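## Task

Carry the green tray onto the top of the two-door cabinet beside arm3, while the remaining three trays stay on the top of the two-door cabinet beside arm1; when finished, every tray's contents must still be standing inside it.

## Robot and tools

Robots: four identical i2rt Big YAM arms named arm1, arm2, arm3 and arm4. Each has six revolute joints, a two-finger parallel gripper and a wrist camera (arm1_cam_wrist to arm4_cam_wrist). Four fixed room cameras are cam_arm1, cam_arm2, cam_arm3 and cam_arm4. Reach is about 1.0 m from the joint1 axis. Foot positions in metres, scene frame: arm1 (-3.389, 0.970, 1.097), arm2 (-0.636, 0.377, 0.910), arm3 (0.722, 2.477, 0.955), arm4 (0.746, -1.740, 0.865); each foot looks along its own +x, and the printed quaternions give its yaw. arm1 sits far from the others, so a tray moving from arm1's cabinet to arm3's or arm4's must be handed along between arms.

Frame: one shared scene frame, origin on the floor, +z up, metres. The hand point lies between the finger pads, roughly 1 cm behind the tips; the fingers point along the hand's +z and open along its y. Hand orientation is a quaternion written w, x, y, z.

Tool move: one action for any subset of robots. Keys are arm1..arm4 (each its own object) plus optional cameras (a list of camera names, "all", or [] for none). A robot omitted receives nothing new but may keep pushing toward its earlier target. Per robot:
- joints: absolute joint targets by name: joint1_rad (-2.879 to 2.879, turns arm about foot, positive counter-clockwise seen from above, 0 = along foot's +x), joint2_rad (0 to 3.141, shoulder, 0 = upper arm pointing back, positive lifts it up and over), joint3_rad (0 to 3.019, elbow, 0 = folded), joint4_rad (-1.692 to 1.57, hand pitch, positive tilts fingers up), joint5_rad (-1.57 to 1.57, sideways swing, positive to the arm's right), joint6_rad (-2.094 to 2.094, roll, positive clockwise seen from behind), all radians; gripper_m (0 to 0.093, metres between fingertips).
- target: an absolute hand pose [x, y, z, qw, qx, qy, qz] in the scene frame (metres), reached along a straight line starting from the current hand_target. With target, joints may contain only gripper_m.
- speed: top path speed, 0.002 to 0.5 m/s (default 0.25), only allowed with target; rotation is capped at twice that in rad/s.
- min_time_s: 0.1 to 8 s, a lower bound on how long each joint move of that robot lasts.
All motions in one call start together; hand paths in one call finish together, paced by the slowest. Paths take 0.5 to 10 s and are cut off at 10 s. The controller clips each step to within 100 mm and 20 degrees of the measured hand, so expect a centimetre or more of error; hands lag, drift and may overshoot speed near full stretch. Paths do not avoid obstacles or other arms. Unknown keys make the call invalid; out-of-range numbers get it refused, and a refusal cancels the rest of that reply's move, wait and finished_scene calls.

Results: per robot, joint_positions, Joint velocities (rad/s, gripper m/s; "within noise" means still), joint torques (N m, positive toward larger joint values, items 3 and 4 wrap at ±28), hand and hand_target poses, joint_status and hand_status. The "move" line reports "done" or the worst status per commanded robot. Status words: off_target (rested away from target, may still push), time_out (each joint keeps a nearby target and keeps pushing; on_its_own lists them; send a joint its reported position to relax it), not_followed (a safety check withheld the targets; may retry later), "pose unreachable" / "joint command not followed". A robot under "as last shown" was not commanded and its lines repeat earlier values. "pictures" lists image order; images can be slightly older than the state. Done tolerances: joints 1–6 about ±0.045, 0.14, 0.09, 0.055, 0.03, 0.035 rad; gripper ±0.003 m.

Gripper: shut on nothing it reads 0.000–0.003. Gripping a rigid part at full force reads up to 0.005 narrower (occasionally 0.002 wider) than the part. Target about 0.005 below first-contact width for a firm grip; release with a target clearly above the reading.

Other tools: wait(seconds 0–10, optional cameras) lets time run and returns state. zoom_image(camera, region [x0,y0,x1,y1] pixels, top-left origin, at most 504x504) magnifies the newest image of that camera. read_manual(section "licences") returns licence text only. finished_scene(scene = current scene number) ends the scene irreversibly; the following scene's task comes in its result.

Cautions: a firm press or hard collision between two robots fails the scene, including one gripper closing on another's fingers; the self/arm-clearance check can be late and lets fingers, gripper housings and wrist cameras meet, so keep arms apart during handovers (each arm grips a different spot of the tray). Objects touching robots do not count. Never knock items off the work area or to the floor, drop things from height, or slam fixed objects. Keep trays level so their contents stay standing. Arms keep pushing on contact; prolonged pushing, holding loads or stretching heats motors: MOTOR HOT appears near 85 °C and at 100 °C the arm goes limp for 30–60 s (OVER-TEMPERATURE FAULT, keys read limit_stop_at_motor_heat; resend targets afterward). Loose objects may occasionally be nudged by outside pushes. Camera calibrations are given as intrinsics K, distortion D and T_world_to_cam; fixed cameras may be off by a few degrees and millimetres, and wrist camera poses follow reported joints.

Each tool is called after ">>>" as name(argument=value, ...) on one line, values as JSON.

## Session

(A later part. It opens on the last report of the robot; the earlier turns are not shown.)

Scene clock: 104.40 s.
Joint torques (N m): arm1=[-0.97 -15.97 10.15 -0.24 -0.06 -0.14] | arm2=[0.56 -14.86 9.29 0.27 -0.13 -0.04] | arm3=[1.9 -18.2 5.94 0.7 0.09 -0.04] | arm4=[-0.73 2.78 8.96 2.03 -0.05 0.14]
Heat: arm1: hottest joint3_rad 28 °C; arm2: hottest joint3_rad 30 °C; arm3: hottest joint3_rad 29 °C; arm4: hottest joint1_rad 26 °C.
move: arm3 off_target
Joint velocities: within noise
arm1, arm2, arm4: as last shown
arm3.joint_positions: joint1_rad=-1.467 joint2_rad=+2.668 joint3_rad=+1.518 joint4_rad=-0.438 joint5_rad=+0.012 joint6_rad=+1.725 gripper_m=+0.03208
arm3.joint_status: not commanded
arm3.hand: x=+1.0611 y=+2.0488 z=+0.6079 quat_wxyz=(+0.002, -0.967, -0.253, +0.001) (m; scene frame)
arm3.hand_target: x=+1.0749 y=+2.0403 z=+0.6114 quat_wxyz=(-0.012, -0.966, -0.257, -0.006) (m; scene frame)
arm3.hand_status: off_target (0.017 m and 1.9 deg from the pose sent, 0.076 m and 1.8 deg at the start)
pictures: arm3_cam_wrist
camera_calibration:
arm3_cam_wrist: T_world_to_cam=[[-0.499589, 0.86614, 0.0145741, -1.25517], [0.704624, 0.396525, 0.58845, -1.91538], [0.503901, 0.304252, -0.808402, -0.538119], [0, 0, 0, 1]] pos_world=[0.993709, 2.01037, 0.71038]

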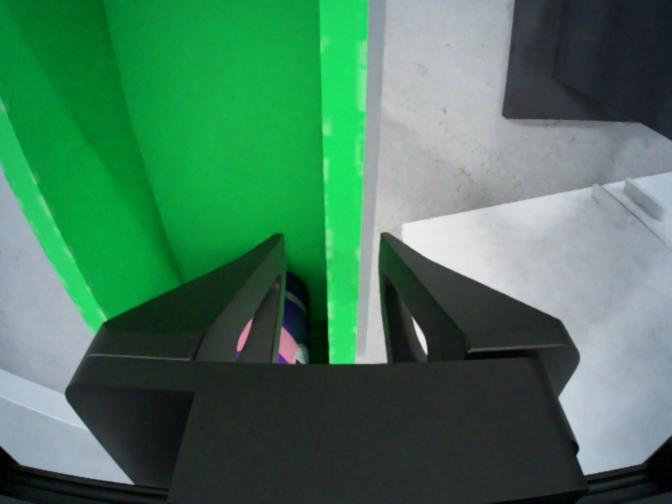

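>>> move(arm3={"joints":{"gripper_m":0.0}}, cameras=["arm3_cam_wrist"])

>>> move(arm3={"target":[1.075,2.040,0.65,0.012,0.9665,0.2566,0.006],"speed":0.08}, cameras=["arm3_cam_wrist","cam_arm3"])

>>> zoom_image(camera="cam_arm3", region=[180, 260, 330, 410])

Scene clock: 105.37 s.
Joint torques (N m): arm1=[-0.97 -15.97 10.13 -0.24 -0.06 -0.13] | arm2=[0.56 -14.92 9.29 0.25 -0.13 -0.04] | arm3=[1.79 -18.2 5.96 0.75 0.1 -0.04] | arm4=[-0.73 2.78 8.96 2.03 -0.05 0.14]
Heat: arm1: hottest joint3_rad 28 °C; arm2: hottest joint2_rad 30 °C; arm3: hottest joint3_rad 29 °C; arm4: hottest joint3_rad 27 °C.
move: arm3 done
Joint velocities: within noise
arm1, arm2, arm4: as last shown
arm3.joint_positions: joint1_rad=-1.467 joint2_rad=+2.668 joint3_rad=+1.518 joint4_rad=-0.438 joint5_rad=+0.012 joint6_rad=+1.725 gripper_m=+0.00050
arm3.joint_status: all done
arm3.hand: x=+1.0611 y=+2.0488 z=+0.6079 quat_wxyz=(+0.002, -0.967, -0.253, +0.001) (m; scene frame)
arm3.hand_target: x=+1.0749 y=+2.0403 z=+0.6114 quat_wxyz=(-0.012, -0.966, -0.257, -0.006) (m; scene frame)
arm3.hand_status: not commanded
pictures: arm3_cam_wrist
camera_calibration:
arm3_cam_wrist: T_world_to_cam=[[-0.499589, 0.86614, 0.0145741, -1.25517], [0.704624, 0.396525, 0.58845, -1.91538], [0.503901, 0.304252, -0.808402, -0.538119], [0, 0, 0, 1]] pos_world=[0.993709, 2.01037, 0.71038]

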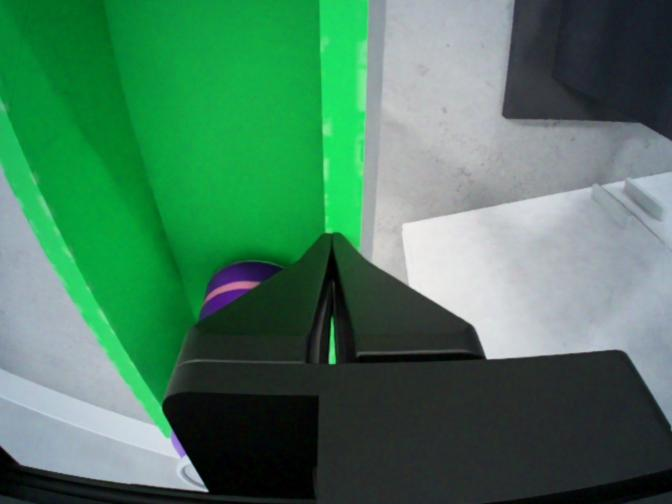

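Scene clock: 106.67 s.
Joint torques (N m): arm1=[-0.97 -15.91 10.14 -0.24 -0.06 -0.13] | arm2=[0.56 -14.92 9.29 0.25 -0.13 -0.04] | arm3=[1.96 -19.19 4.55 -0.1 0.09 -0.04] | arm4=[-0.73 2.84 8.96 2.03 -0.05 0.14]
Heat: arm1: hottest joint3_rad 28 °C; arm2: hottest joint2_rad 30 °C; arm3: hottest joint3_rad 29 °C; arm4: hottest joint3_rad 27 °C.
move: arm3 off_target
Joint velocities: within noise
arm1, arm2, arm4: as last shown
arm3.joint_positions: joint1_rad=-1.467 joint2_rad=+2.594 joint3_rad=+1.486 joint4_rad=-0.453 joint5_rad=+0.012 joint6_rad=+1.725 gripper_m=+0.00046
arm3.joint_status: not commanded
arm3.hand: x=+1.0679 y=+2.0399 z=+0.6415 quat_wxyz=(-0.010, -0.967, -0.253, -0.004) (m; scene frame)
arm3.hand_target: x=+1.0750 y=+2.0400 z=+0.6499 quat_wxyz=(-0.012, -0.966, -0.257, -0.006) (m; scene frame)
arm3.hand_status: off_target (0.011 m and 0.5 deg from the pose sent, 0.045 m and 1.9 deg at the start)
pictures: arm3_cam_wrist, cam_arm3
camera_calibration:
arm3_cam_wrist: T_world_to_cam=[[-0.499746, 0.866096, -0.0114956, -1.22766], [0.694937, 0.408837, 0.591536, -1.95309], [0.517026, 0.287629, -0.806197, -0.493221], [0, 0, 0, 1]] pos_world=[0.998762, 2.00363, 0.743575]

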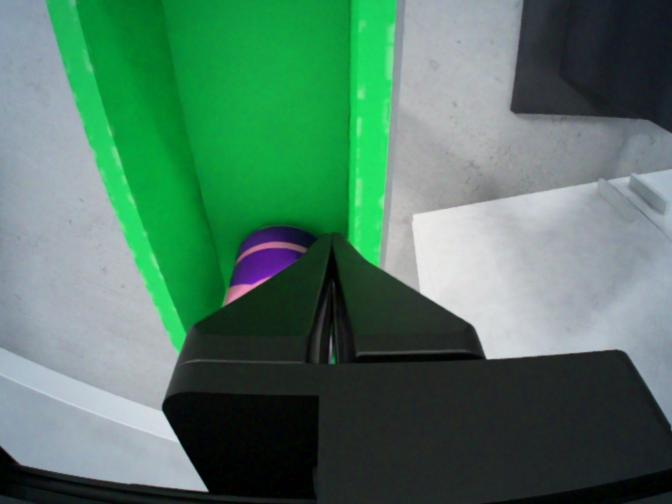

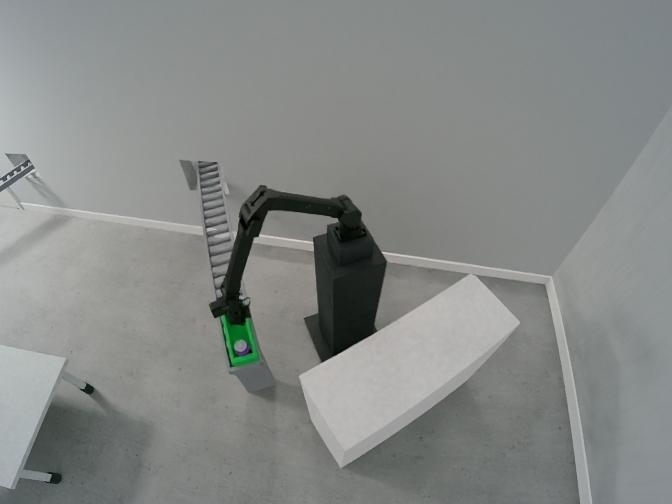

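Scaled by 3.360 from the camera's 672x504 image, which has a finer 960x720 frame.

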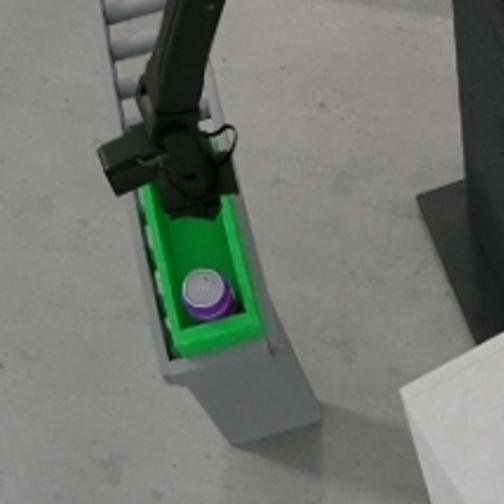

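>>> move(arm3={"target":[1.088,2.056,0.65,0.008,0.9665,0.2566,0.004],"speed":0.15,"joints":{"gripper_m":0.036}}, cameras=["arm3_cam_wrist"])

Scene clock: 108.93 s.
Joint torques (N m): arm1=[-0.97 -15.97 10.14 -0.24 -0.06 -0.14] | arm2=[0.56 -14.92 9.29 0.25 -0.13 -0.04] | arm3=[1.08 -19.31 4.44 -0.2 0.12 0.05] | arm4=[-0.73 2.78 8.96 2.03 -0.05 0.14]
Heat: arm1: hottest joint3_rad 28 °C; arm2: hottest joint3_rad 31 °C; arm3: hottest joint3_rad 29 °C; arm4: hottest joint3_rad 27 °C.
move: arm3 off_target
Joint velocities: within noise
arm1, arm2, arm4: as last shown
arm3.joint_positions: joint1_rad=-1.424 joint2_rad=+2.594 joint3_rad=+1.480 joint4_rad=-0.458 joint5_rad=+0.012 joint6_rad=+1.753 gripper_m=+0.03592
arm3.joint_status: all done
arm3.hand: x=+1.0832 y=+2.0585 z=+0.6407 quat_wxyz=(-0.005, -0.965, -0.261, -0.002) (m; scene frame)
arm3.hand_target: x=+1.0880 y=+2.0560 z=+0.6499 quat_wxyz=(-0.008, -0.966, -0.257, -0.004) (m; scene frame)
arm3.hand_status: off_target (0.011 m and 0.6 deg from the pose sent, 0.027 m and 0.4 deg at the start)
pictures: arm3_cam_wrist
camera_calibration:
arm3_cam_wrist: T_world_to_cam=[[-0.512696, 0.858569, -0.00139305, -1.21312], [0.692466, 0.414465, 0.590516, -1.97905], [0.507576, 0.30179, -0.807025, -0.525501], [0, 0, 0, 1]] pos_world=[1.01519, 2.02039, 0.742877]

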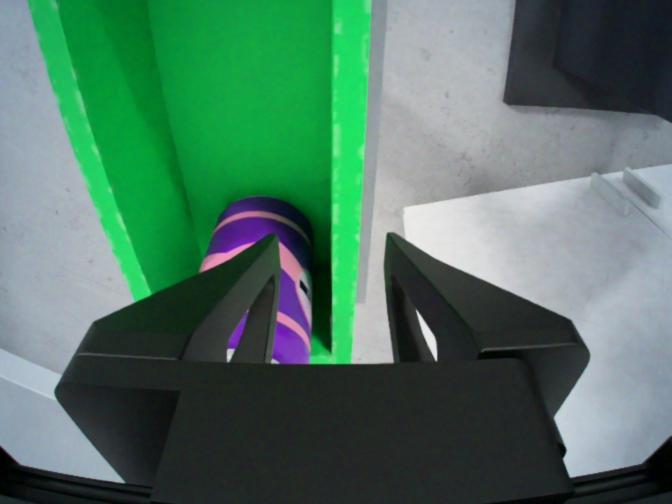

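>>> move(arm3={"target":[1.083,2.054,0.61,0.008,0.9665,0.2566,0.004],"speed":0.12,"joints":{"gripper_m":0.032}}, cameras=["arm3_cam_wrist"])

Scene clock: 111.27 s.
Joint torques (N m): arm1=[-0.97 -15.97 10.13 -0.24 -0.06 -0.13] | arm2=[0.56 -14.92 9.29 0.25 -0.13 -0.04] | arm3=[0.73 -17.61 5.98 0.79 0.13 -0.05] | arm4=[-0.73 2.78 8.96 2.03 -0.05 0.13]
Heat: arm1: hottest joint3_rad 28 °C; arm2: hottest joint3_rad 31 °C; arm3: hottest joint3_rad 29 °C; arm4: hottest joint3_rad 27 °C.
move: arm3 off_target
Joint velocities: within noise
arm1, arm2, arm4: as last shown
arm3.joint_positions: joint1_rad=-1.424 joint2_rad=+2.662 joint3_rad=+1.506 joint4_rad=-0.439 joint5_rad=+0.012 joint6_rad=+1.754 gripper_m=+0.03209
arm3.joint_status: all done
arm3.hand: x=+1.0766 y=+2.0667 z=+0.6097 quat_wxyz=(+0.005, -0.965, -0.260, +0.002) (m; scene frame)
arm3.hand_target: x=+1.0828 y=+2.0542 z=+0.6104 quat_wxyz=(-0.008, -0.967, -0.256, -0.004) (m; scene frame)
arm3.hand_status: off_target (0.014 m and 1.7 deg from the pose sent, 0.031 m and 0.6 deg at the start)
pictures: arm3_cam_wrist
camera_calibration:
arm3_cam_wrist: T_world_to_cam=[[-0.512136, 0.858671, 0.0200096, -1.23745], [0.70104, 0.404433, 0.587348, -1.94619], [0.496246, 0.314829, -0.809087, -0.563068], [0, 0, 0, 1]] pos_world=[1.01003, 2.02694, 0.712281]

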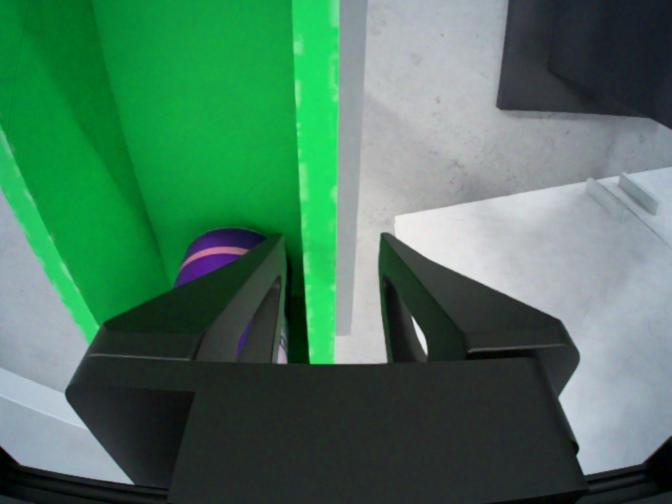

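>>> move(arm3={"target":[1.086,2.049,0.580,0.01,0.9665,0.2566,0.005],"speed":0.12}, cameras=["arm3_cam_wrist"])

Scene clock: 113.03 s.
Joint torques (N m): arm1=[-0.97 -15.97 10.14 -0.25 -0.06 -0.14] | arm2=[0.56 -14.92 9.29 0.25 -0.13 -0.04] | arm3=[0.44 -17.79 5.89 0.7 0.13 -0.08] | arm4=[-0.73 2.78 8.98 2.03 -0.05 0.14]
Heat: arm1: hottest joint3_rad 28 °C; arm2: hottest joint3_rad 31 °C; arm3: hottest joint3_rad 29 °C; arm4: hottest joint3_rad 27 °C.
move: arm3 off_target
Joint velocities: within noise
arm1.joint_positions: joint1_rad=+1.737 joint2_rad=+2.222 joint3_rad=+1.725 joint4_rad=-1.051 joint5_rad=+0.004 joint6_rad=+1.549 gripper_m=+0.03495
arm1.joint_status: not commanded
arm1.hand: x=-3.3702 y=+0.3230 z=+1.0677 quat_wxyz=(+0.019, +0.999, +0.026, +0.002) (m; scene frame)
arm1.hand_target: x=-3.3780 y=+0.3212 z=+1.0601 quat_wxyz=(+0.012, +1.000, +0.022, +0.003) (m; scene frame)
arm1.hand_status: not commanded
arm2.joint_positions: joint1_rad=-0.973 joint2_rad=+1.951 joint3_rad=+1.291 joint4_rad=-0.828 joint5_rad=+0.011 joint6_rad=-1.499 gripper_m=+0.03495
arm2.joint_status: not commanded
arm2.hand: x=-0.9394 y=+0.8329 z=+0.8861 quat_wxyz=(-0.040, +0.966, +0.257, -0.012) (m; scene frame)
arm2.hand_target: x=-0.9508 y=+0.8408 z=+0.8903 quat_wxyz=(-0.046, +0.965, +0.258, -0.016) (m; scene frame)
arm2.hand_status: not commanded
arm3.joint_positions: joint1_rad=-1.424 joint2_rad=+2.736 joint3_rad=+1.574 joint4_rad=-0.423 joint5_rad=+0.012 joint6_rad=+1.754 gripper_m=+0.03209
arm3.joint_status: not commanded
arm3.hand: x=+1.0820 y=+2.0609 z=+0.5813 quat_wxyz=(+0.000, -0.965, -0.260, +0.000) (m; scene frame)
arm3.hand_target: x=+1.0857 y=+2.0492 z=+0.5803 quat_wxyz=(-0.010, -0.966, -0.256, -0.005) (m; scene frame)
arm3.hand_status: off_target (0.013 m and 1.4 deg from the pose sent, 0.036 m and 1.9 deg at the start)
arm4.joint_positions: joint1_rad=-0.546 joint2_rad=+0.615 joint3_rad=+1.544 joint4_rad=-1.256 joint5_rad=-0.261 joint6_rad=-0.380 gripper_m=+0.09396
arm4.joint_status: not commanded
arm4.hand: x=+0.8806 y=-1.9065 z=+1.4980 quat_wxyz=(-0.502, -0.207, -0.782, +0.305) (m; scene frame)
arm4.hand_target: x=+0.8787 y=-1.9029 z=+1.5072 quat_wxyz=(-0.508, -0.204, -0.776, +0.312) (m; scene frame)
arm4.hand_status: not commanded
pictures: arm3_cam_wrist
camera_calibration:
arm3_cam_wrist: T_world_to_cam=[[-0.512098, 0.85886, 0.0106724, -1.22411], [0.697468, 0.408552, 0.588748, -1.93635], [0.501292, 0.308941, -0.808246, -0.580774], [0, 0, 0, 1]] pos_world=[1.01482, 2.02186, 0.683679]

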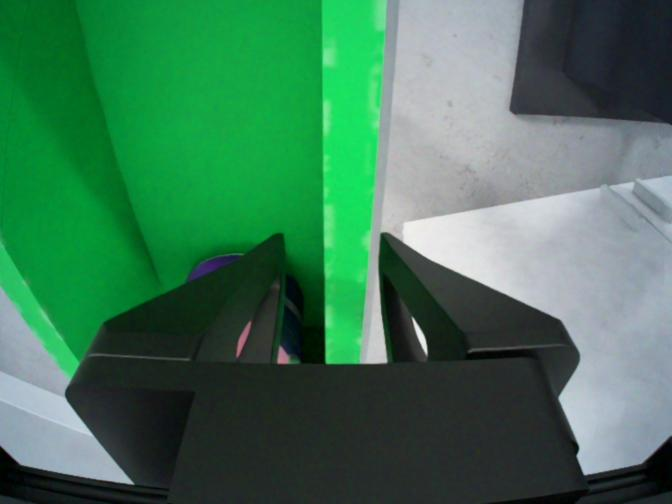

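>>> move(arm3={"target":[1.084,2.053,0.576,0.01,0.9665,0.2566,0.005],"speed":0.1,"joints":{"gripper_m":0.0}}, cameras=["arm3_cam_wrist"])

>>> move(arm3={"target":[1.083,2.053,0.62,0.01,0.9665,0.2566,0.005],"speed":0.08}, cameras=["arm3_cam_wrist","cam_arm3"])

>>> zoom_image(camera="cam_arm3", region=[180, 260, 330, 410])

Scene clock: 114.57 s.
Joint torques (N m): arm1=[-0.97 -15.97 10.14 -0.24 -0.06 -0.14] | arm2=[0.5 -14.86 9.29 0.25 -0.13 -0.04] | arm3=[0.56 -17.32 5.27 1.35 0.11 -0.05] | arm4=[-0.73 2.78 8.96 2.04 -0.05 0.14]
Heat: arm1: hottest joint3_rad 28 °C; arm2: hottest joint3_rad 31 °C; arm3: hottest joint3_rad 29 °C; arm4: hottest joint3_rad 27 °C.
move: arm3 off_target
Joint velocities: within noise
arm1, arm2, arm4: as last shown
arm3.joint_positions: joint1_rad=-1.424 joint2_rad=+2.735 joint3_rad=+1.572 joint4_rad=-0.424 joint5_rad=+0.012 joint6_rad=+1.752 gripper_m=+0.01122
arm3.joint_status: gripper_m off_target (ended at +0.01125, target +0.00000)
arm3.hand: x=+1.0813 y=+2.0616 z=+0.5813 quat_wxyz=(+0.001, -0.965, -0.262, +0.001) (m; scene frame)
arm3.hand_target: x=+1.0839 y=+2.0532 z=+0.5763 quat_wxyz=(-0.010, -0.966, -0.257, -0.005) (m; scene frame)
arm3.hand_status: done (0.010 m and 1.6 deg from the pose sent, 0.010 m and 1.4 deg at the start)
pictures: arm3_cam_wrist
camera_calibration:
arm3_cam_wrist: T_world_to_cam=[[-0.51408, 0.857644, 0.0129472, -1.22173], [0.697384, 0.409135, 0.588442, -1.93712], [0.499377, 0.311536, -0.808436, -0.583872], [0, 0, 0, 1]] pos_world=[1.01442, 2.02225, 0.68368]

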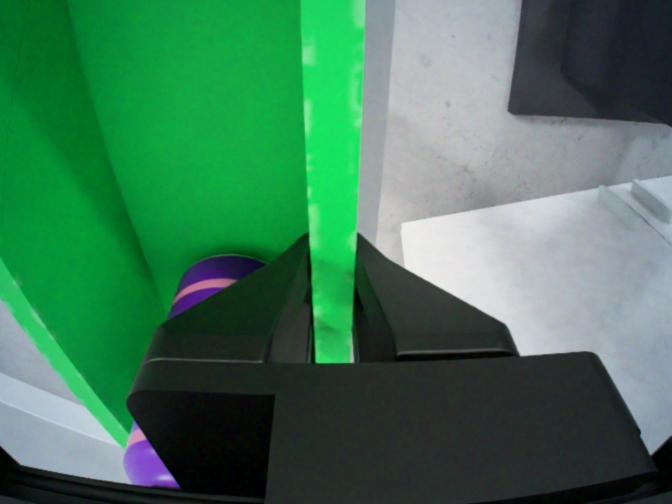

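Scene clock: 115.73 s.
Joint torques (N m): arm1=[-0.97 -15.97 10.14 -0.25 -0.06 -0.13] | arm2=[0.56 -14.92 9.29 0.25 -0.13 -0.04] | arm3=[0.79 -21.83 3.02 -0.66 -0.06 -0.07] | arm4=[-0.73 2.84 8.96 2.03 -0.05 0.13]
Heat: arm1: hottest joint3_rad 28 °C; arm2: hottest joint3_rad 31 °C; arm3: hottest joint3_rad 28 °C; arm4: hottest joint3_rad 27 °C.
move: arm3 off_target
Joint velocities: within noise
arm1, arm2, arm4: as last shown
arm3.joint_positions: joint1_rad=-1.426 joint2_rad=+2.697 joint3_rad=+1.526 joint4_rad=-0.408 joint5_rad=+0.017 joint6_rad=+1.754 gripper_m=+0.01122
arm3.joint_status: not commanded
arm3.hand: x=+1.0768 y=+2.0637 z=+0.5942 quat_wxyz=(-0.003, -0.966, -0.259, +0.002) (m; scene frame)
arm3.hand_target: x=+1.0828 y=+2.0531 z=+0.6189 quat_wxyz=(-0.010, -0.966, -0.257, -0.005) (m; scene frame)
arm3.hand_status: off_target (0.029 m and 1.1 deg from the pose sent, 0.040 m and 1.6 deg at the start)
pictures: arm3_cam_wrist, cam_arm3
camera_calibration:
arm3_cam_wrist: T_world_to_cam=[[-0.510402, 0.859928, 0.00373936, -1.22916], [0.698298, 0.411922, 0.585406, -1.94736], [0.501866, 0.301403, -0.810732, -0.552221], [0, 0, 0, 1]] pos_world=[1.00961, 2.02559, 0.696887]

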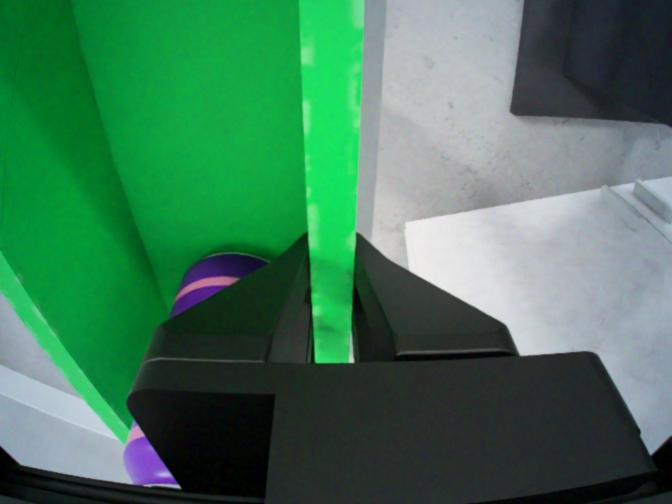

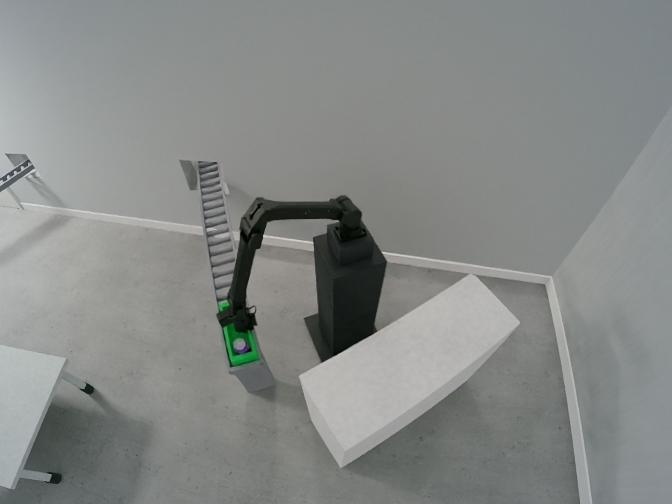

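Scaled by 3.360 from the camera's 672x504 image, which has a finer 960x720 frame.

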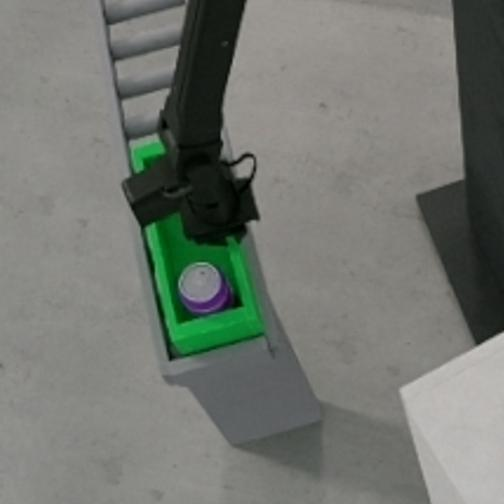

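>>> move(arm3={"target":[1.083,2.053,0.65,0.006,0.9665,0.2566,0.002],"speed":0.08}, cameras=["arm3_cam_wrist","cam_arm3"])

>>> zoom_image(camera="cam_arm3", region=[180, 260, 330, 410])

Scene clock: 117.17 s.
Joint torques (N m): arm1=[-0.97 -15.97 10.14 -0.24 -0.06 -0.13] | arm2=[0.56 -14.86 9.31 0.25 -0.13 -0.04] | arm3=[0.85 -22.77 4.78 -0.05 -0.02 -0.06] | arm4=[-0.73 2.84 8.98 2.03 -0.05 0.14]
Heat: arm1: hottest joint3_rad 28 °C; arm2: hottest joint3_rad 31 °C; arm3: hottest joint3_rad 28 °C; arm4: hottest joint3_rad 27 °C.
move: arm3 off_target
Joint velocities: within noise
arm1, arm2, arm4: as last shown
arm3.joint_positions: joint1_rad=-1.426 joint2_rad=+2.648 joint3_rad=+1.464 joint4_rad=-0.468 joint5_rad=+0.018 joint6_rad=+1.755 gripper_m=+0.01122
arm3.joint_status: not commanded
arm3.hand: x=+1.0582 y=+2.0849 z=+0.6108 quat_wxyz=(+0.029, -0.965, -0.259, +0.018) (m; scene frame)
arm3.hand_target: x=+1.0821 y=+2.0539 z=+0.6493 quat_wxyz=(-0.006, -0.966, -0.257, -0.002) (m; scene frame)
arm3.hand_status: off_target (0.056 m and 4.6 deg from the pose sent, 0.057 m and 0.6 deg at the start)
pictures: arm3_cam_wrist, cam_arm3
camera_calibration:
arm3_cam_wrist: T_world_to_cam=[[-0.507926, 0.858108, 0.0752404, -1.29952], [0.726359, 0.379708, 0.572909, -1.90764], [0.463049, 0.345647, -0.816158, -0.583695], [0, 0, 0, 1]] pos_world=[0.995852, 2.04123, 0.714296]

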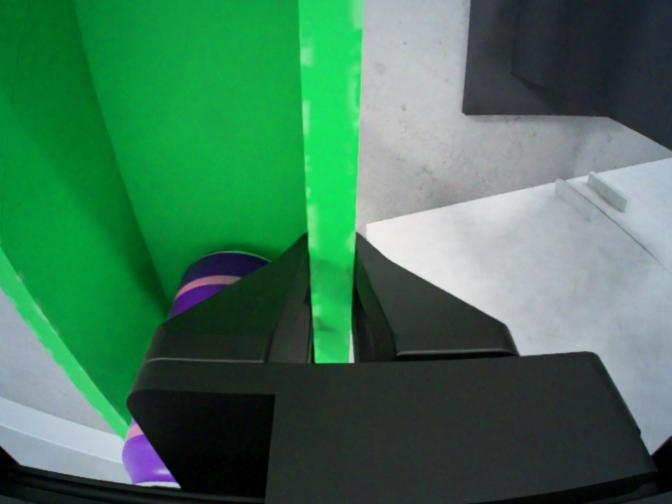

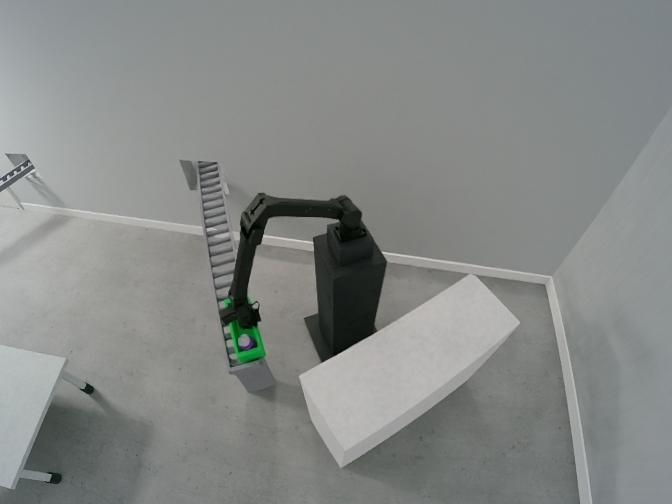

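Scaled by 3.360 from the camera's 672x504 image, which has a finer 960x720 frame.

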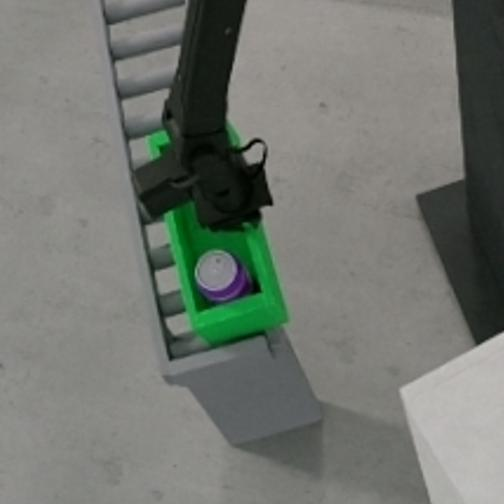

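>>> move(arm3={"target":[1.075,2.06,0.80,0.02,0.9665,0.2566,0.01],"speed":0.15}, cameras=["arm3_cam_wrist","cam_arm3"])

>>> zoom_image(camera="cam_arm3", region=[180, 220, 330, 400])

Scene clock: 119.33 s.
Joint torques (N m): arm1=[-0.97 -15.97 10.14 -0.24 -0.06 -0.13] | arm2=[0.56 -14.92 9.29 0.24 -0.13 -0.04] | arm3=[0.79 -21.01 6.64 0.02 -0.07 -0.08] | arm4=[-0.73 2.84 8.96 2.03 -0.05 0.14]
Heat: arm1: hottest joint3_rad 28 °C; arm2: hottest joint3_rad 31 °C; arm3: hottest joint3_rad 28 °C; arm4: hottest joint3_rad 27 °C.
move: arm3 off_target
Joint velocities: within noise
arm1, arm2, arm4: as last shown
arm3.joint_positions: joint1_rad=-1.426 joint2_rad=+2.283 joint3_rad=+1.280 joint4_rad=-0.609 joint5_rad=+0.017 joint6_rad=+1.755 gripper_m=+0.01122
arm3.joint_status: not commanded
arm3.hand: x=+1.0584 y=+2.0822 z=+0.7647 quat_wxyz=(+0.012, -0.966, -0.259, +0.009) (m; scene frame)
arm3.hand_target: x=+1.0743 y=+2.0606 z=+0.7995 quat_wxyz=(-0.020, -0.966, -0.257, -0.010) (m; scene frame)
arm3.hand_status: off_target (0.045 m and 4.2 deg from the pose sent, 0.192 m and 6.5 deg at the start)
pictures: arm3_cam_wrist, cam_arm3
camera_calibration:
arm3_cam_wrist: T_world_to_cam=[[-0.509049, 0.859954, 0.036708, -1.28188], [0.711612, 0.39648, 0.58001, -2.01975], [0.484228, 0.321376, -0.813782, -0.430872], [0, 0, 0, 1]] pos_world=[0.993377, 2.04162, 0.867893]

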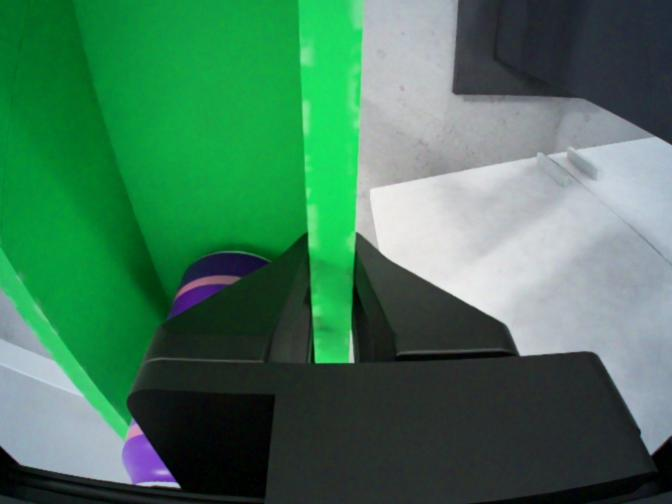

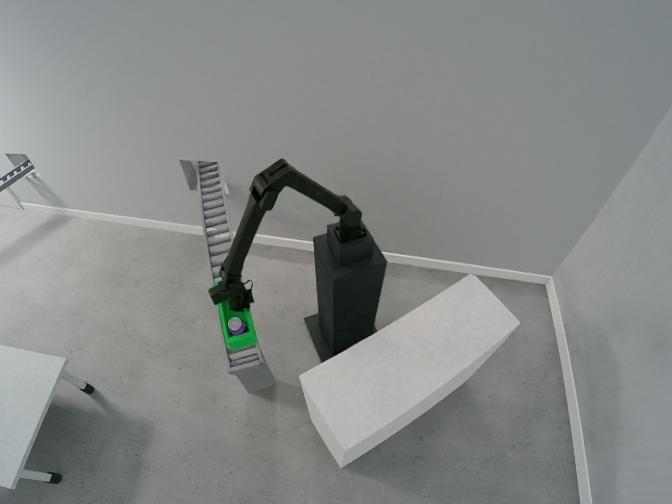

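Scaled by 2.800 from the camera's 672x504 image, which has a finer 960x720 frame.

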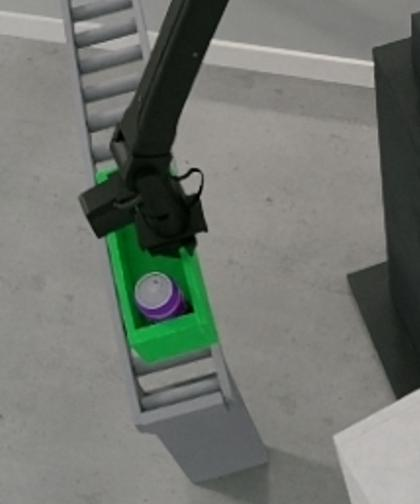

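>>> move(arm3={"target":[1.07,2.065,1.05,0.025,0.9665,0.2566,0.012],"speed":0.22})

>>> move(arm3={"joints":{"joint1_rad":0.265,"joint6_rad":1.665},"min_time_s":4}, cameras=["arm3_cam_wrist","cam_arm3"])

>>> zoom_image(camera="cam_arm3", region=[290, 200, 540, 470])

Scene clock: 123.07 s.
Joint torques (N m): arm1=[-0.97 -15.97 10.14 -0.24 -0.06 -0.13] | arm2=[0.56 -14.86 9.29 0.25 -0.13 -0.04] | arm3=[1.08 -18.2 14.41 -0.06 -0.05 -0.03] | arm4=[-0.73 2.78 8.96 2.03 -0.05 0.14]
Heat: arm1: hottest joint3_rad 28 °C; arm2: hottest joint3_rad 31 °C; arm3: hottest joint3_rad 28 °C; arm4: hottest joint3_rad 27 °C.
move: arm3 off_target
Joint velocities: within noise
arm1, arm2, arm4: as last shown
arm3.joint_positions: joint1_rad=-1.426 joint2_rad=+1.845 joint3_rad=+1.332 joint4_rad=-1.126 joint5_rad=+0.017 joint6_rad=+1.755 gripper_m=+0.01122
arm3.joint_status: not commanded
arm3.hand: x=+1.0478 y=+2.0904 z=+1.0032 quat_wxyz=(+0.024, -0.965, -0.259, +0.015) (m; scene frame)
arm3.hand_target: x=+1.0678 y=+2.0674 z=+1.0508 quat_wxyz=(-0.025, -0.966, -0.257, -0.012) (m; scene frame)
arm3.hand_status: off_target (0.058 m and 6.4 deg from the pose sent, 0.286 m and 4.8 deg at the start; pose on its path clipped on 12 of 62 steps)
pictures: none

Scene clock: 127.67 s.
Joint torques (N m): arm1=[-0.97 -15.97 10.14 -0.24 -0.06 -0.13] | arm2=[0.56 -14.92 9.28 0.24 -0.13 -0.04] | arm3=[0.03 -18.08 14.37 -0.12 0.05 -0.14] | arm4=[-0.73 2.84 8.96 2.02 -0.04 0.14]
Heat: arm1: hottest joint3_rad 28 °C; arm2: hottest joint3_rad 31 °C; arm3: hottest joint3_rad 29 °C; arm4: hottest joint3_rad 27 °C.
move: arm3 done
Joint velocities: within noise
arm1, arm2, arm4: as last shown
arm3.joint_positions: joint1_rad=+0.273 joint2_rad=+1.845 joint3_rad=+1.332 joint4_rad=-1.126 joint5_rad=+0.015 joint6_rad=+1.674 gripper_m=+0.01122
arm3.joint_status: all done
arm3.hand: x=+1.0626 y=+2.8502 z=+1.0016 quat_wxyz=(-0.005, -0.406, -0.913, +0.032) (m; scene frame)
arm3.hand_target: x=+1.0854 y=+2.8707 z=+1.0492 quat_wxyz=(-0.020, -0.406, -0.913, -0.021) (m; scene frame)
arm3.hand_status: not commanded
pictures: arm3_cam_wrist, cam_arm3
camera_calibration:
arm3_cam_wrist: T_world_to_cam=[[-0.734968, -0.674955, 0.0652519, 2.63743], [-0.532746, 0.634278, 0.560244, -1.80042], [-0.419527, 0.376999, -0.825754, 0.326787], [0, 0, 0, 1]] pos_world=[1.11635, 2.79892, 1.10642]

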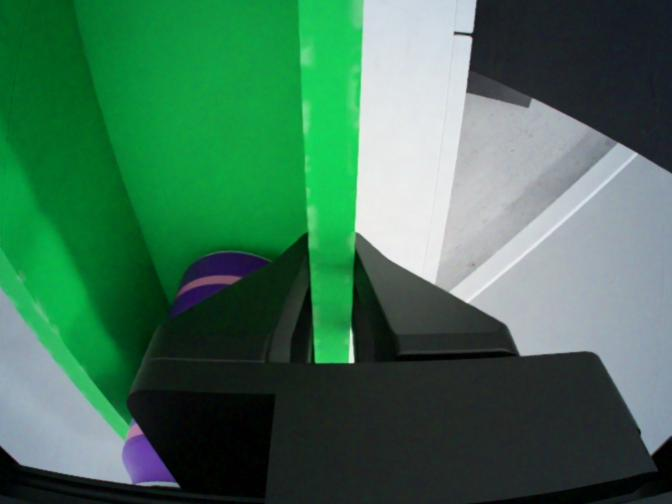

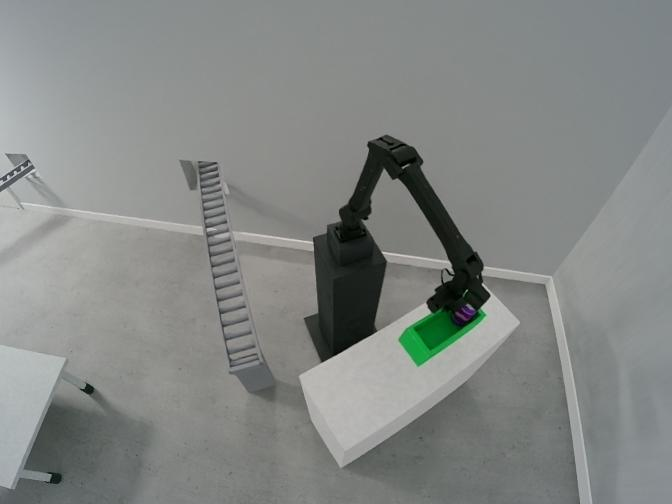

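Scaled by 1.867 from the camera's 672x504 image, which has a finer 960x720 frame.

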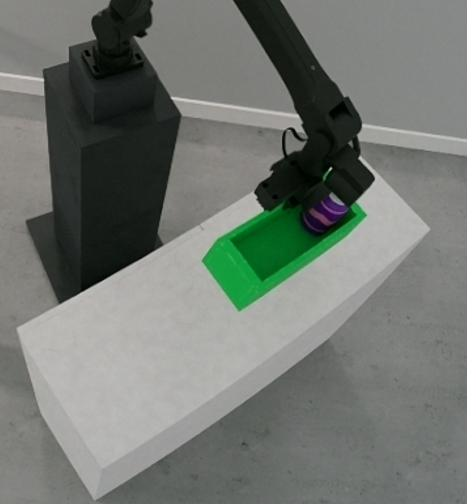

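>>> move(arm3={"target":[1.07,2.857,0.92,0.010,0.4067,0.9135,-0.022],"speed":0.2})

>>> move(arm3={"target":[1.07,2.857,0.875,0.010,0.4067,0.9135,-0.022],"speed":0.1}, cameras=["arm3_cam_wrist","cam_arm3"])

>>> zoom_image(camera="cam_arm3", region=[370, 230, 530, 390])

Scene clock: 130.03 s.
Joint torques (N m): arm1=[-0.97 -15.97 10.13 -0.24 -0.06 -0.13] | arm2=[0.56 -14.92 9.31 0.25 -0.13 -0.03] | arm3=[0.73 -18.73 9.24 0.54 0.09 -0.04] | arm4=[-0.73 2.84 8.96 2.03 -0.05 0.13]
Heat: arm1: hottest joint3_rad 28 °C; arm2: hottest joint3_rad 31 °C; arm3: hottest joint3_rad 30 °C; arm4: hottest joint3_rad 27 °C.
move: arm3 off_target
Joint velocities: within noise
arm1, arm2, arm4: as last shown
arm3.joint_positions: joint1_rad=+0.273 joint2_rad=+2.019 joint3_rad=+1.245 joint4_rad=-0.933 joint5_rad=+0.021 joint6_rad=+1.674 gripper_m=+0.01122
arm3.joint_status: not commanded
arm3.hand: x=+1.0525 y=+2.8351 z=+0.8895 quat_wxyz=(+0.003, -0.406, -0.912, +0.066) (m; scene frame)
arm3.hand_target: x=+1.0691 y=+2.8560 z=+0.9204 quat_wxyz=(-0.010, -0.406, -0.913, +0.022) (m; scene frame)
arm3.hand_status: off_target (0.041 m and 5.2 deg from the pose sent, 0.082 m and 1.4 deg at the start)
pictures: none

Scene clock: 131.10 s.
Joint torques (N m): arm1=[-0.97 -15.91 10.13 -0.23 -0.06 -0.14] | arm2=[0.62 -14.86 9.29 0.25 -0.13 -0.04] | arm3=[0.85 -16.62 7.8 0.61 0.29 -0.03] | arm4=[-0.73 2.78 8.96 2.03 -0.05 0.14]
Heat: arm1: hottest joint3_rad 28 °C; arm2: hottest joint3_rad 31 °C; arm3: hottest joint3_rad 29 °C; arm4: hottest joint3_rad 27 °C.
move: arm3 off_target
Joint velocities: within noise
arm1.joint_positions: joint1_rad=+1.737 joint2_rad=+2.222 joint3_rad=+1.725 joint4_rad=-1.051 joint5_rad=+0.004 joint6_rad=+1.549 gripper_m=+0.03495
arm1.joint_status: not commanded
arm1.hand: x=-3.3702 y=+0.3230 z=+1.0677 quat_wxyz=(+0.019, +0.999, +0.026, +0.002) (m; scene frame)
arm1.hand_target: x=-3.3780 y=+0.3212 z=+1.0601 quat_wxyz=(+0.012, +1.000, +0.022, +0.003) (m; scene frame)
arm1.hand_status: not commanded
arm2.joint_positions: joint1_rad=-0.973 joint2_rad=+1.951 joint3_rad=+1.291 joint4_rad=-0.828 joint5_rad=+0.011 joint6_rad=-1.499 gripper_m=+0.03495
arm2.joint_status: not commanded
arm2.hand: x=-0.9394 y=+0.8329 z=+0.8861 quat_wxyz=(-0.040, +0.966, +0.257, -0.012) (m; scene frame)
arm2.hand_target: x=-0.9508 y=+0.8408 z=+0.8903 quat_wxyz=(-0.046, +0.965, +0.258, -0.016) (m; scene frame)
arm2.hand_status: not commanded
arm3.joint_positions: joint1_rad=+0.273 joint2_rad=+2.063 joint3_rad=+1.245 joint4_rad=-0.835 joint5_rad=+0.015 joint6_rad=+1.674 gripper_m=+0.01122
arm3.joint_status: not commanded
arm3.hand: x=+1.0618 y=+2.8465 z=+0.8661 quat_wxyz=(-0.002, -0.406, -0.913, +0.039) (m; scene frame)
arm3.hand_target: x=+1.0697 y=+2.8568 z=+0.8751 quat_wxyz=(-0.010, -0.407, -0.913, +0.022) (m; scene frame)
arm3.hand_status: off_target (0.016 m and 2.2 deg from the pose sent, 0.032 m and 5.2 deg at the start)
arm4.joint_positions: joint1_rad=-0.546 joint2_rad=+0.615 joint3_rad=+1.544 joint4_rad=-1.256 joint5_rad=-0.261 joint6_rad=-0.380 gripper_m=+0.09396
arm4.joint_status: not commanded
arm4.hand: x=+0.8806 y=-1.9065 z=+1.4980 quat_wxyz=(-0.502, -0.207, -0.782, +0.305) (m; scene frame)
arm4.hand_target: x=+0.8787 y=-1.9029 z=+1.5072 quat_wxyz=(-0.508, -0.204, -0.776, +0.312) (m; scene frame)
arm4.hand_status: not commanded
pictures: arm3_cam_wrist, cam_arm3
camera_calibration:
arm3_cam_wrist: T_world_to_cam=[[-0.734444, -0.673941, 0.0799682, 2.62693], [-0.527192, 0.640748, 0.558131, -1.74494], [-0.427387, 0.367758, -0.82589, 0.250745], [0, 0, 0, 1]] pos_world=[1.11658, 2.79625, 0.970923]

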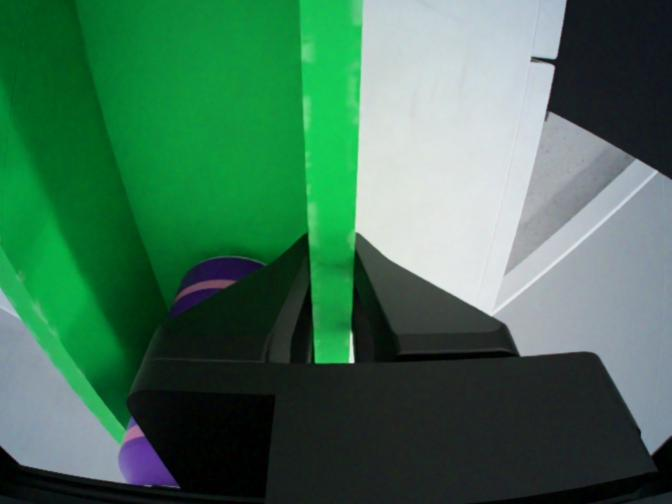

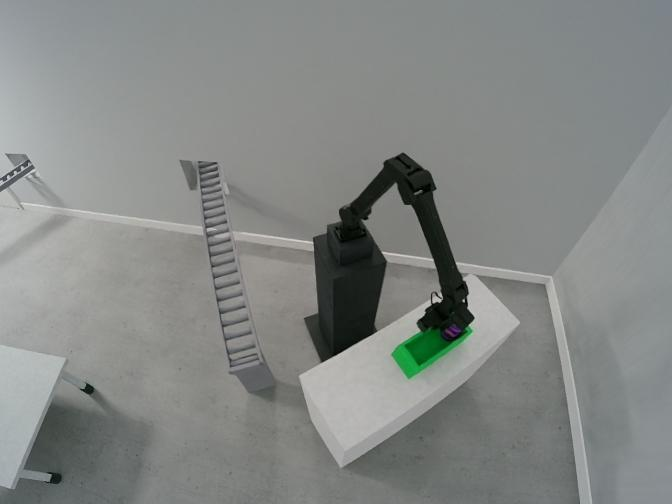

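Scaled by 3.150 from the camera's 672x504 image, which has a finer 960x720 frame.

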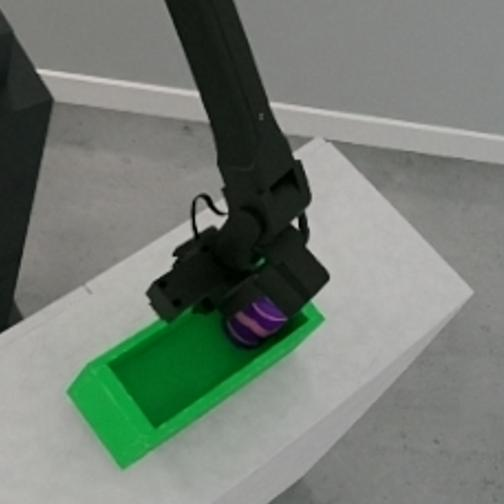

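>>> move(arm3={"target":[1.07,2.857,0.855,0.010,0.4067,0.9135,-0.025],"speed":0.08})

>>> move(arm3={"target":[1.07,2.857,0.835,0.010,0.4067,0.9135,-0.025],"speed":0.08}, cameras=["arm3_cam_wrist","cam_arm3"])

>>> zoom_image(camera="cam_arm3", region=[370, 230, 530, 390])

Scene clock: 132.57 s.
Joint torques (N m): arm1=[-0.97 -15.91 10.13 -0.25 -0.06 -0.13] | arm2=[0.56 -14.92 9.29 0.25 -0.13 -0.04] | arm3=[0.85 -15.33 7.79 0.44 0.39 -0.03] | arm4=[-0.73 2.78 8.96 2.02 -0.05 0.14]
Heat: arm1: hottest joint3_rad 28 °C; arm2: hottest joint3_rad 31 °C; arm3: hottest joint3_rad 29 °C; arm4: hottest joint3_rad 27 °C.
move: arm3 done
Joint velocities: within noise
arm1, arm2, arm4: as last shown
arm3.joint_positions: joint1_rad=+0.273 joint2_rad=+2.086 joint3_rad=+1.245 joint4_rad=-0.797 joint5_rad=+0.014 joint6_rad=+1.674 gripper_m=+0.01122
arm3.joint_status: not commanded
arm3.hand: x=+1.0647 y=+2.8497 z=+0.8544 quat_wxyz=(-0.004, -0.406, -0.913, +0.032) (m; scene frame)
arm3.hand_target: x=+1.0698 y=+2.8569 z=+0.8551 quat_wxyz=(-0.010, -0.407, -0.913, +0.025) (m; scene frame)
arm3.hand_status: done (0.009 m and 1.0 deg from the pose sent, 0.017 m and 1.8 deg at the start)
pictures: none

Scene clock: 133.57 s.
Joint torques (N m): arm1=[-0.97 -15.97 10.13 -0.25 -0.06 -0.13] | arm2=[0.56 -14.92 9.29 0.25 -0.13 -0.04] | arm3=[0.91 -13.27 7.65 0.42 0.34 -0.02] | arm4=[-0.73 2.78 8.96 2.04 -0.05 0.14]
Heat: arm1: hottest joint3_rad 28 °C; arm2: hottest joint3_rad 31 °C; arm3: hottest joint3_rad 29 °C; arm4: hottest joint3_rad 27 °C.
move: arm3 off_target
Joint velocities: within noise
arm1, arm2, arm4: as last shown
arm3.joint_positions: joint1_rad=+0.273 joint2_rad=+2.097 joint3_rad=+1.245 joint4_rad=-0.755 joint5_rad=+0.016 joint6_rad=+1.674 gripper_m=+0.01122
arm3.joint_status: not commanded
arm3.hand: x=+1.0703 y=+2.8552 z=+0.8487 quat_wxyz=(-0.010, -0.407, -0.913, +0.017) (m; scene frame)
arm3.hand_target: x=+1.0697 y=+2.8566 z=+0.8352 quat_wxyz=(-0.010, -0.406, -0.913, +0.025) (m; scene frame)
arm3.hand_status: off_target (0.014 m and 0.9 deg from the pose sent, 0.021 m and 1.0 deg at the start)
pictures: arm3_cam_wrist, cam_arm3
camera_calibration:
arm3_cam_wrist: T_world_to_cam=[[-0.735781, -0.676383, 0.0336362, 2.68824], [-0.545419, 0.621294, 0.562593, -1.66519], [-0.401427, 0.3956, -0.826049, 0.129684], [0, 0, 0, 1]] pos_world=[1.12179, 2.80155, 0.953528]

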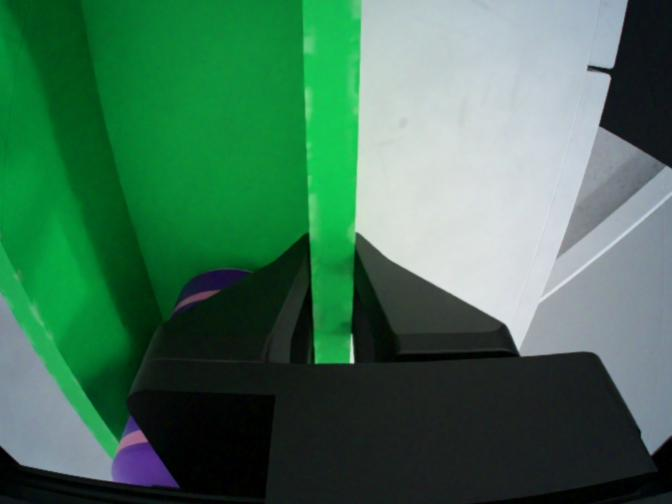

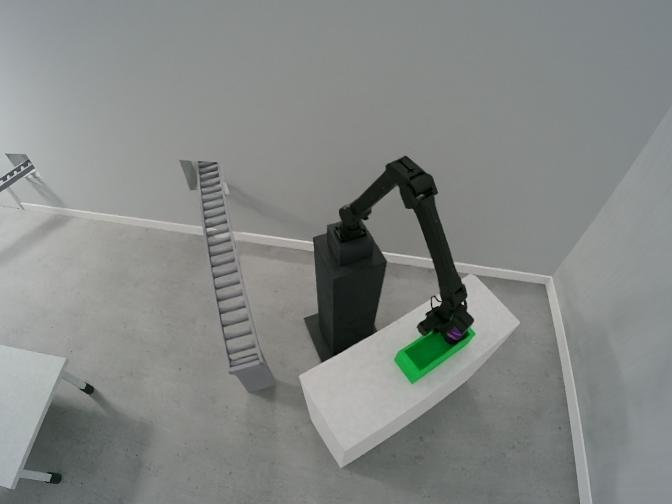

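Scaled by 3.150 from the camera's 672x504 image, which has a finer 960x720 frame.

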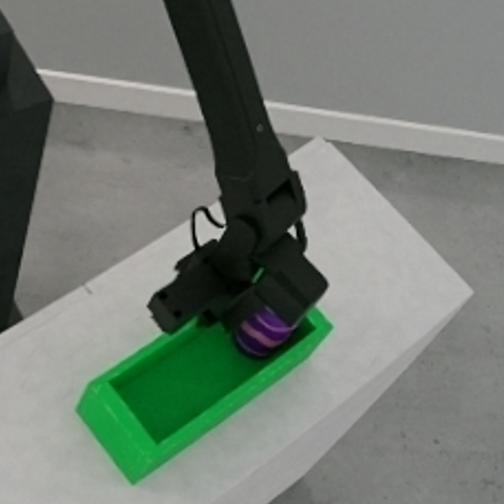

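>>> move(arm3={"target":[1.068,2.855,0.82,0.0,0.4067,0.9135,-0.012],"speed":0.08}, cameras=["cam_arm3"])

>>> zoom_image(camera="cam_arm3", region=[370, 230, 530, 390])

Scene clock: 134.83 s.
Joint torques (N m): arm1=[-0.97 -15.97 10.14 -0.24 -0.06 -0.13] | arm2=[0.56 -14.86 9.29 0.25 -0.13 -0.04] | arm3=[0.32 -12.98 5.55 1.11 -0.34 -0.1] | arm4=[-0.73 2.78 8.96 2.03 -0.05 0.14]
Heat: arm1: hottest joint3_rad 28 °C; arm2: hottest joint3_rad 31 °C; arm3: hottest joint3_rad 29 °C; arm4: hottest joint3_rad 27 °C.
move: arm3 off_target
Joint velocities: within noise
arm1, arm2, arm4: as last shown
arm3.joint_positions: joint1_rad=+0.273 joint2_rad=+2.103 joint3_rad=+1.243 joint4_rad=-0.709 joint5_rad=+0.008 joint6_rad=+1.674 gripper_m=+0.01122
arm3.joint_status: not commanded
arm3.hand: x=+1.0753 y=+2.8628 z=+0.8449 quat_wxyz=(-0.012, -0.407, -0.914, -0.002) (m; scene frame)
arm3.hand_target: x=+1.0673 y=+2.8543 z=+0.8210 quat_wxyz=(+0.000, -0.407, -0.913, +0.012) (m; scene frame)
arm3.hand_status: off_target (0.027 m and 2.1 deg from the pose sent, 0.029 m and 1.3 deg at the start)
pictures: cam_arm3

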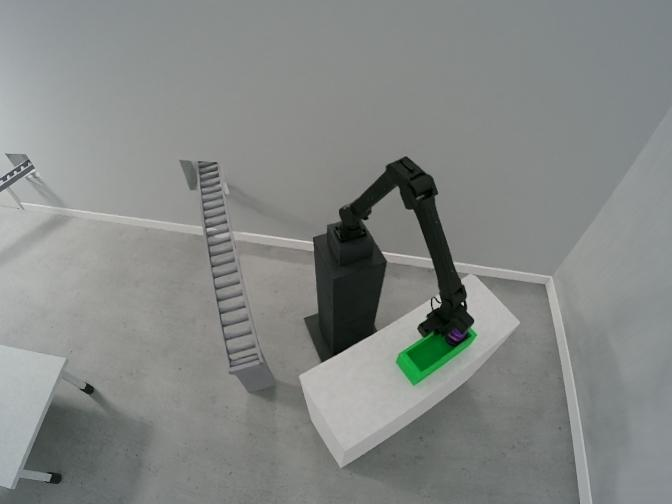

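Scaled by 3.150 from the camera's 672x504 image, which has a finer 960x720 frame.

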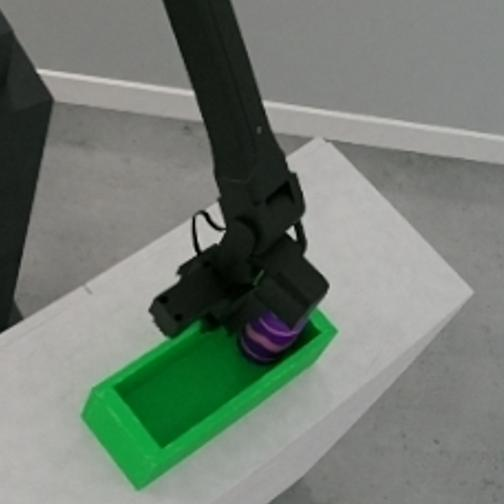

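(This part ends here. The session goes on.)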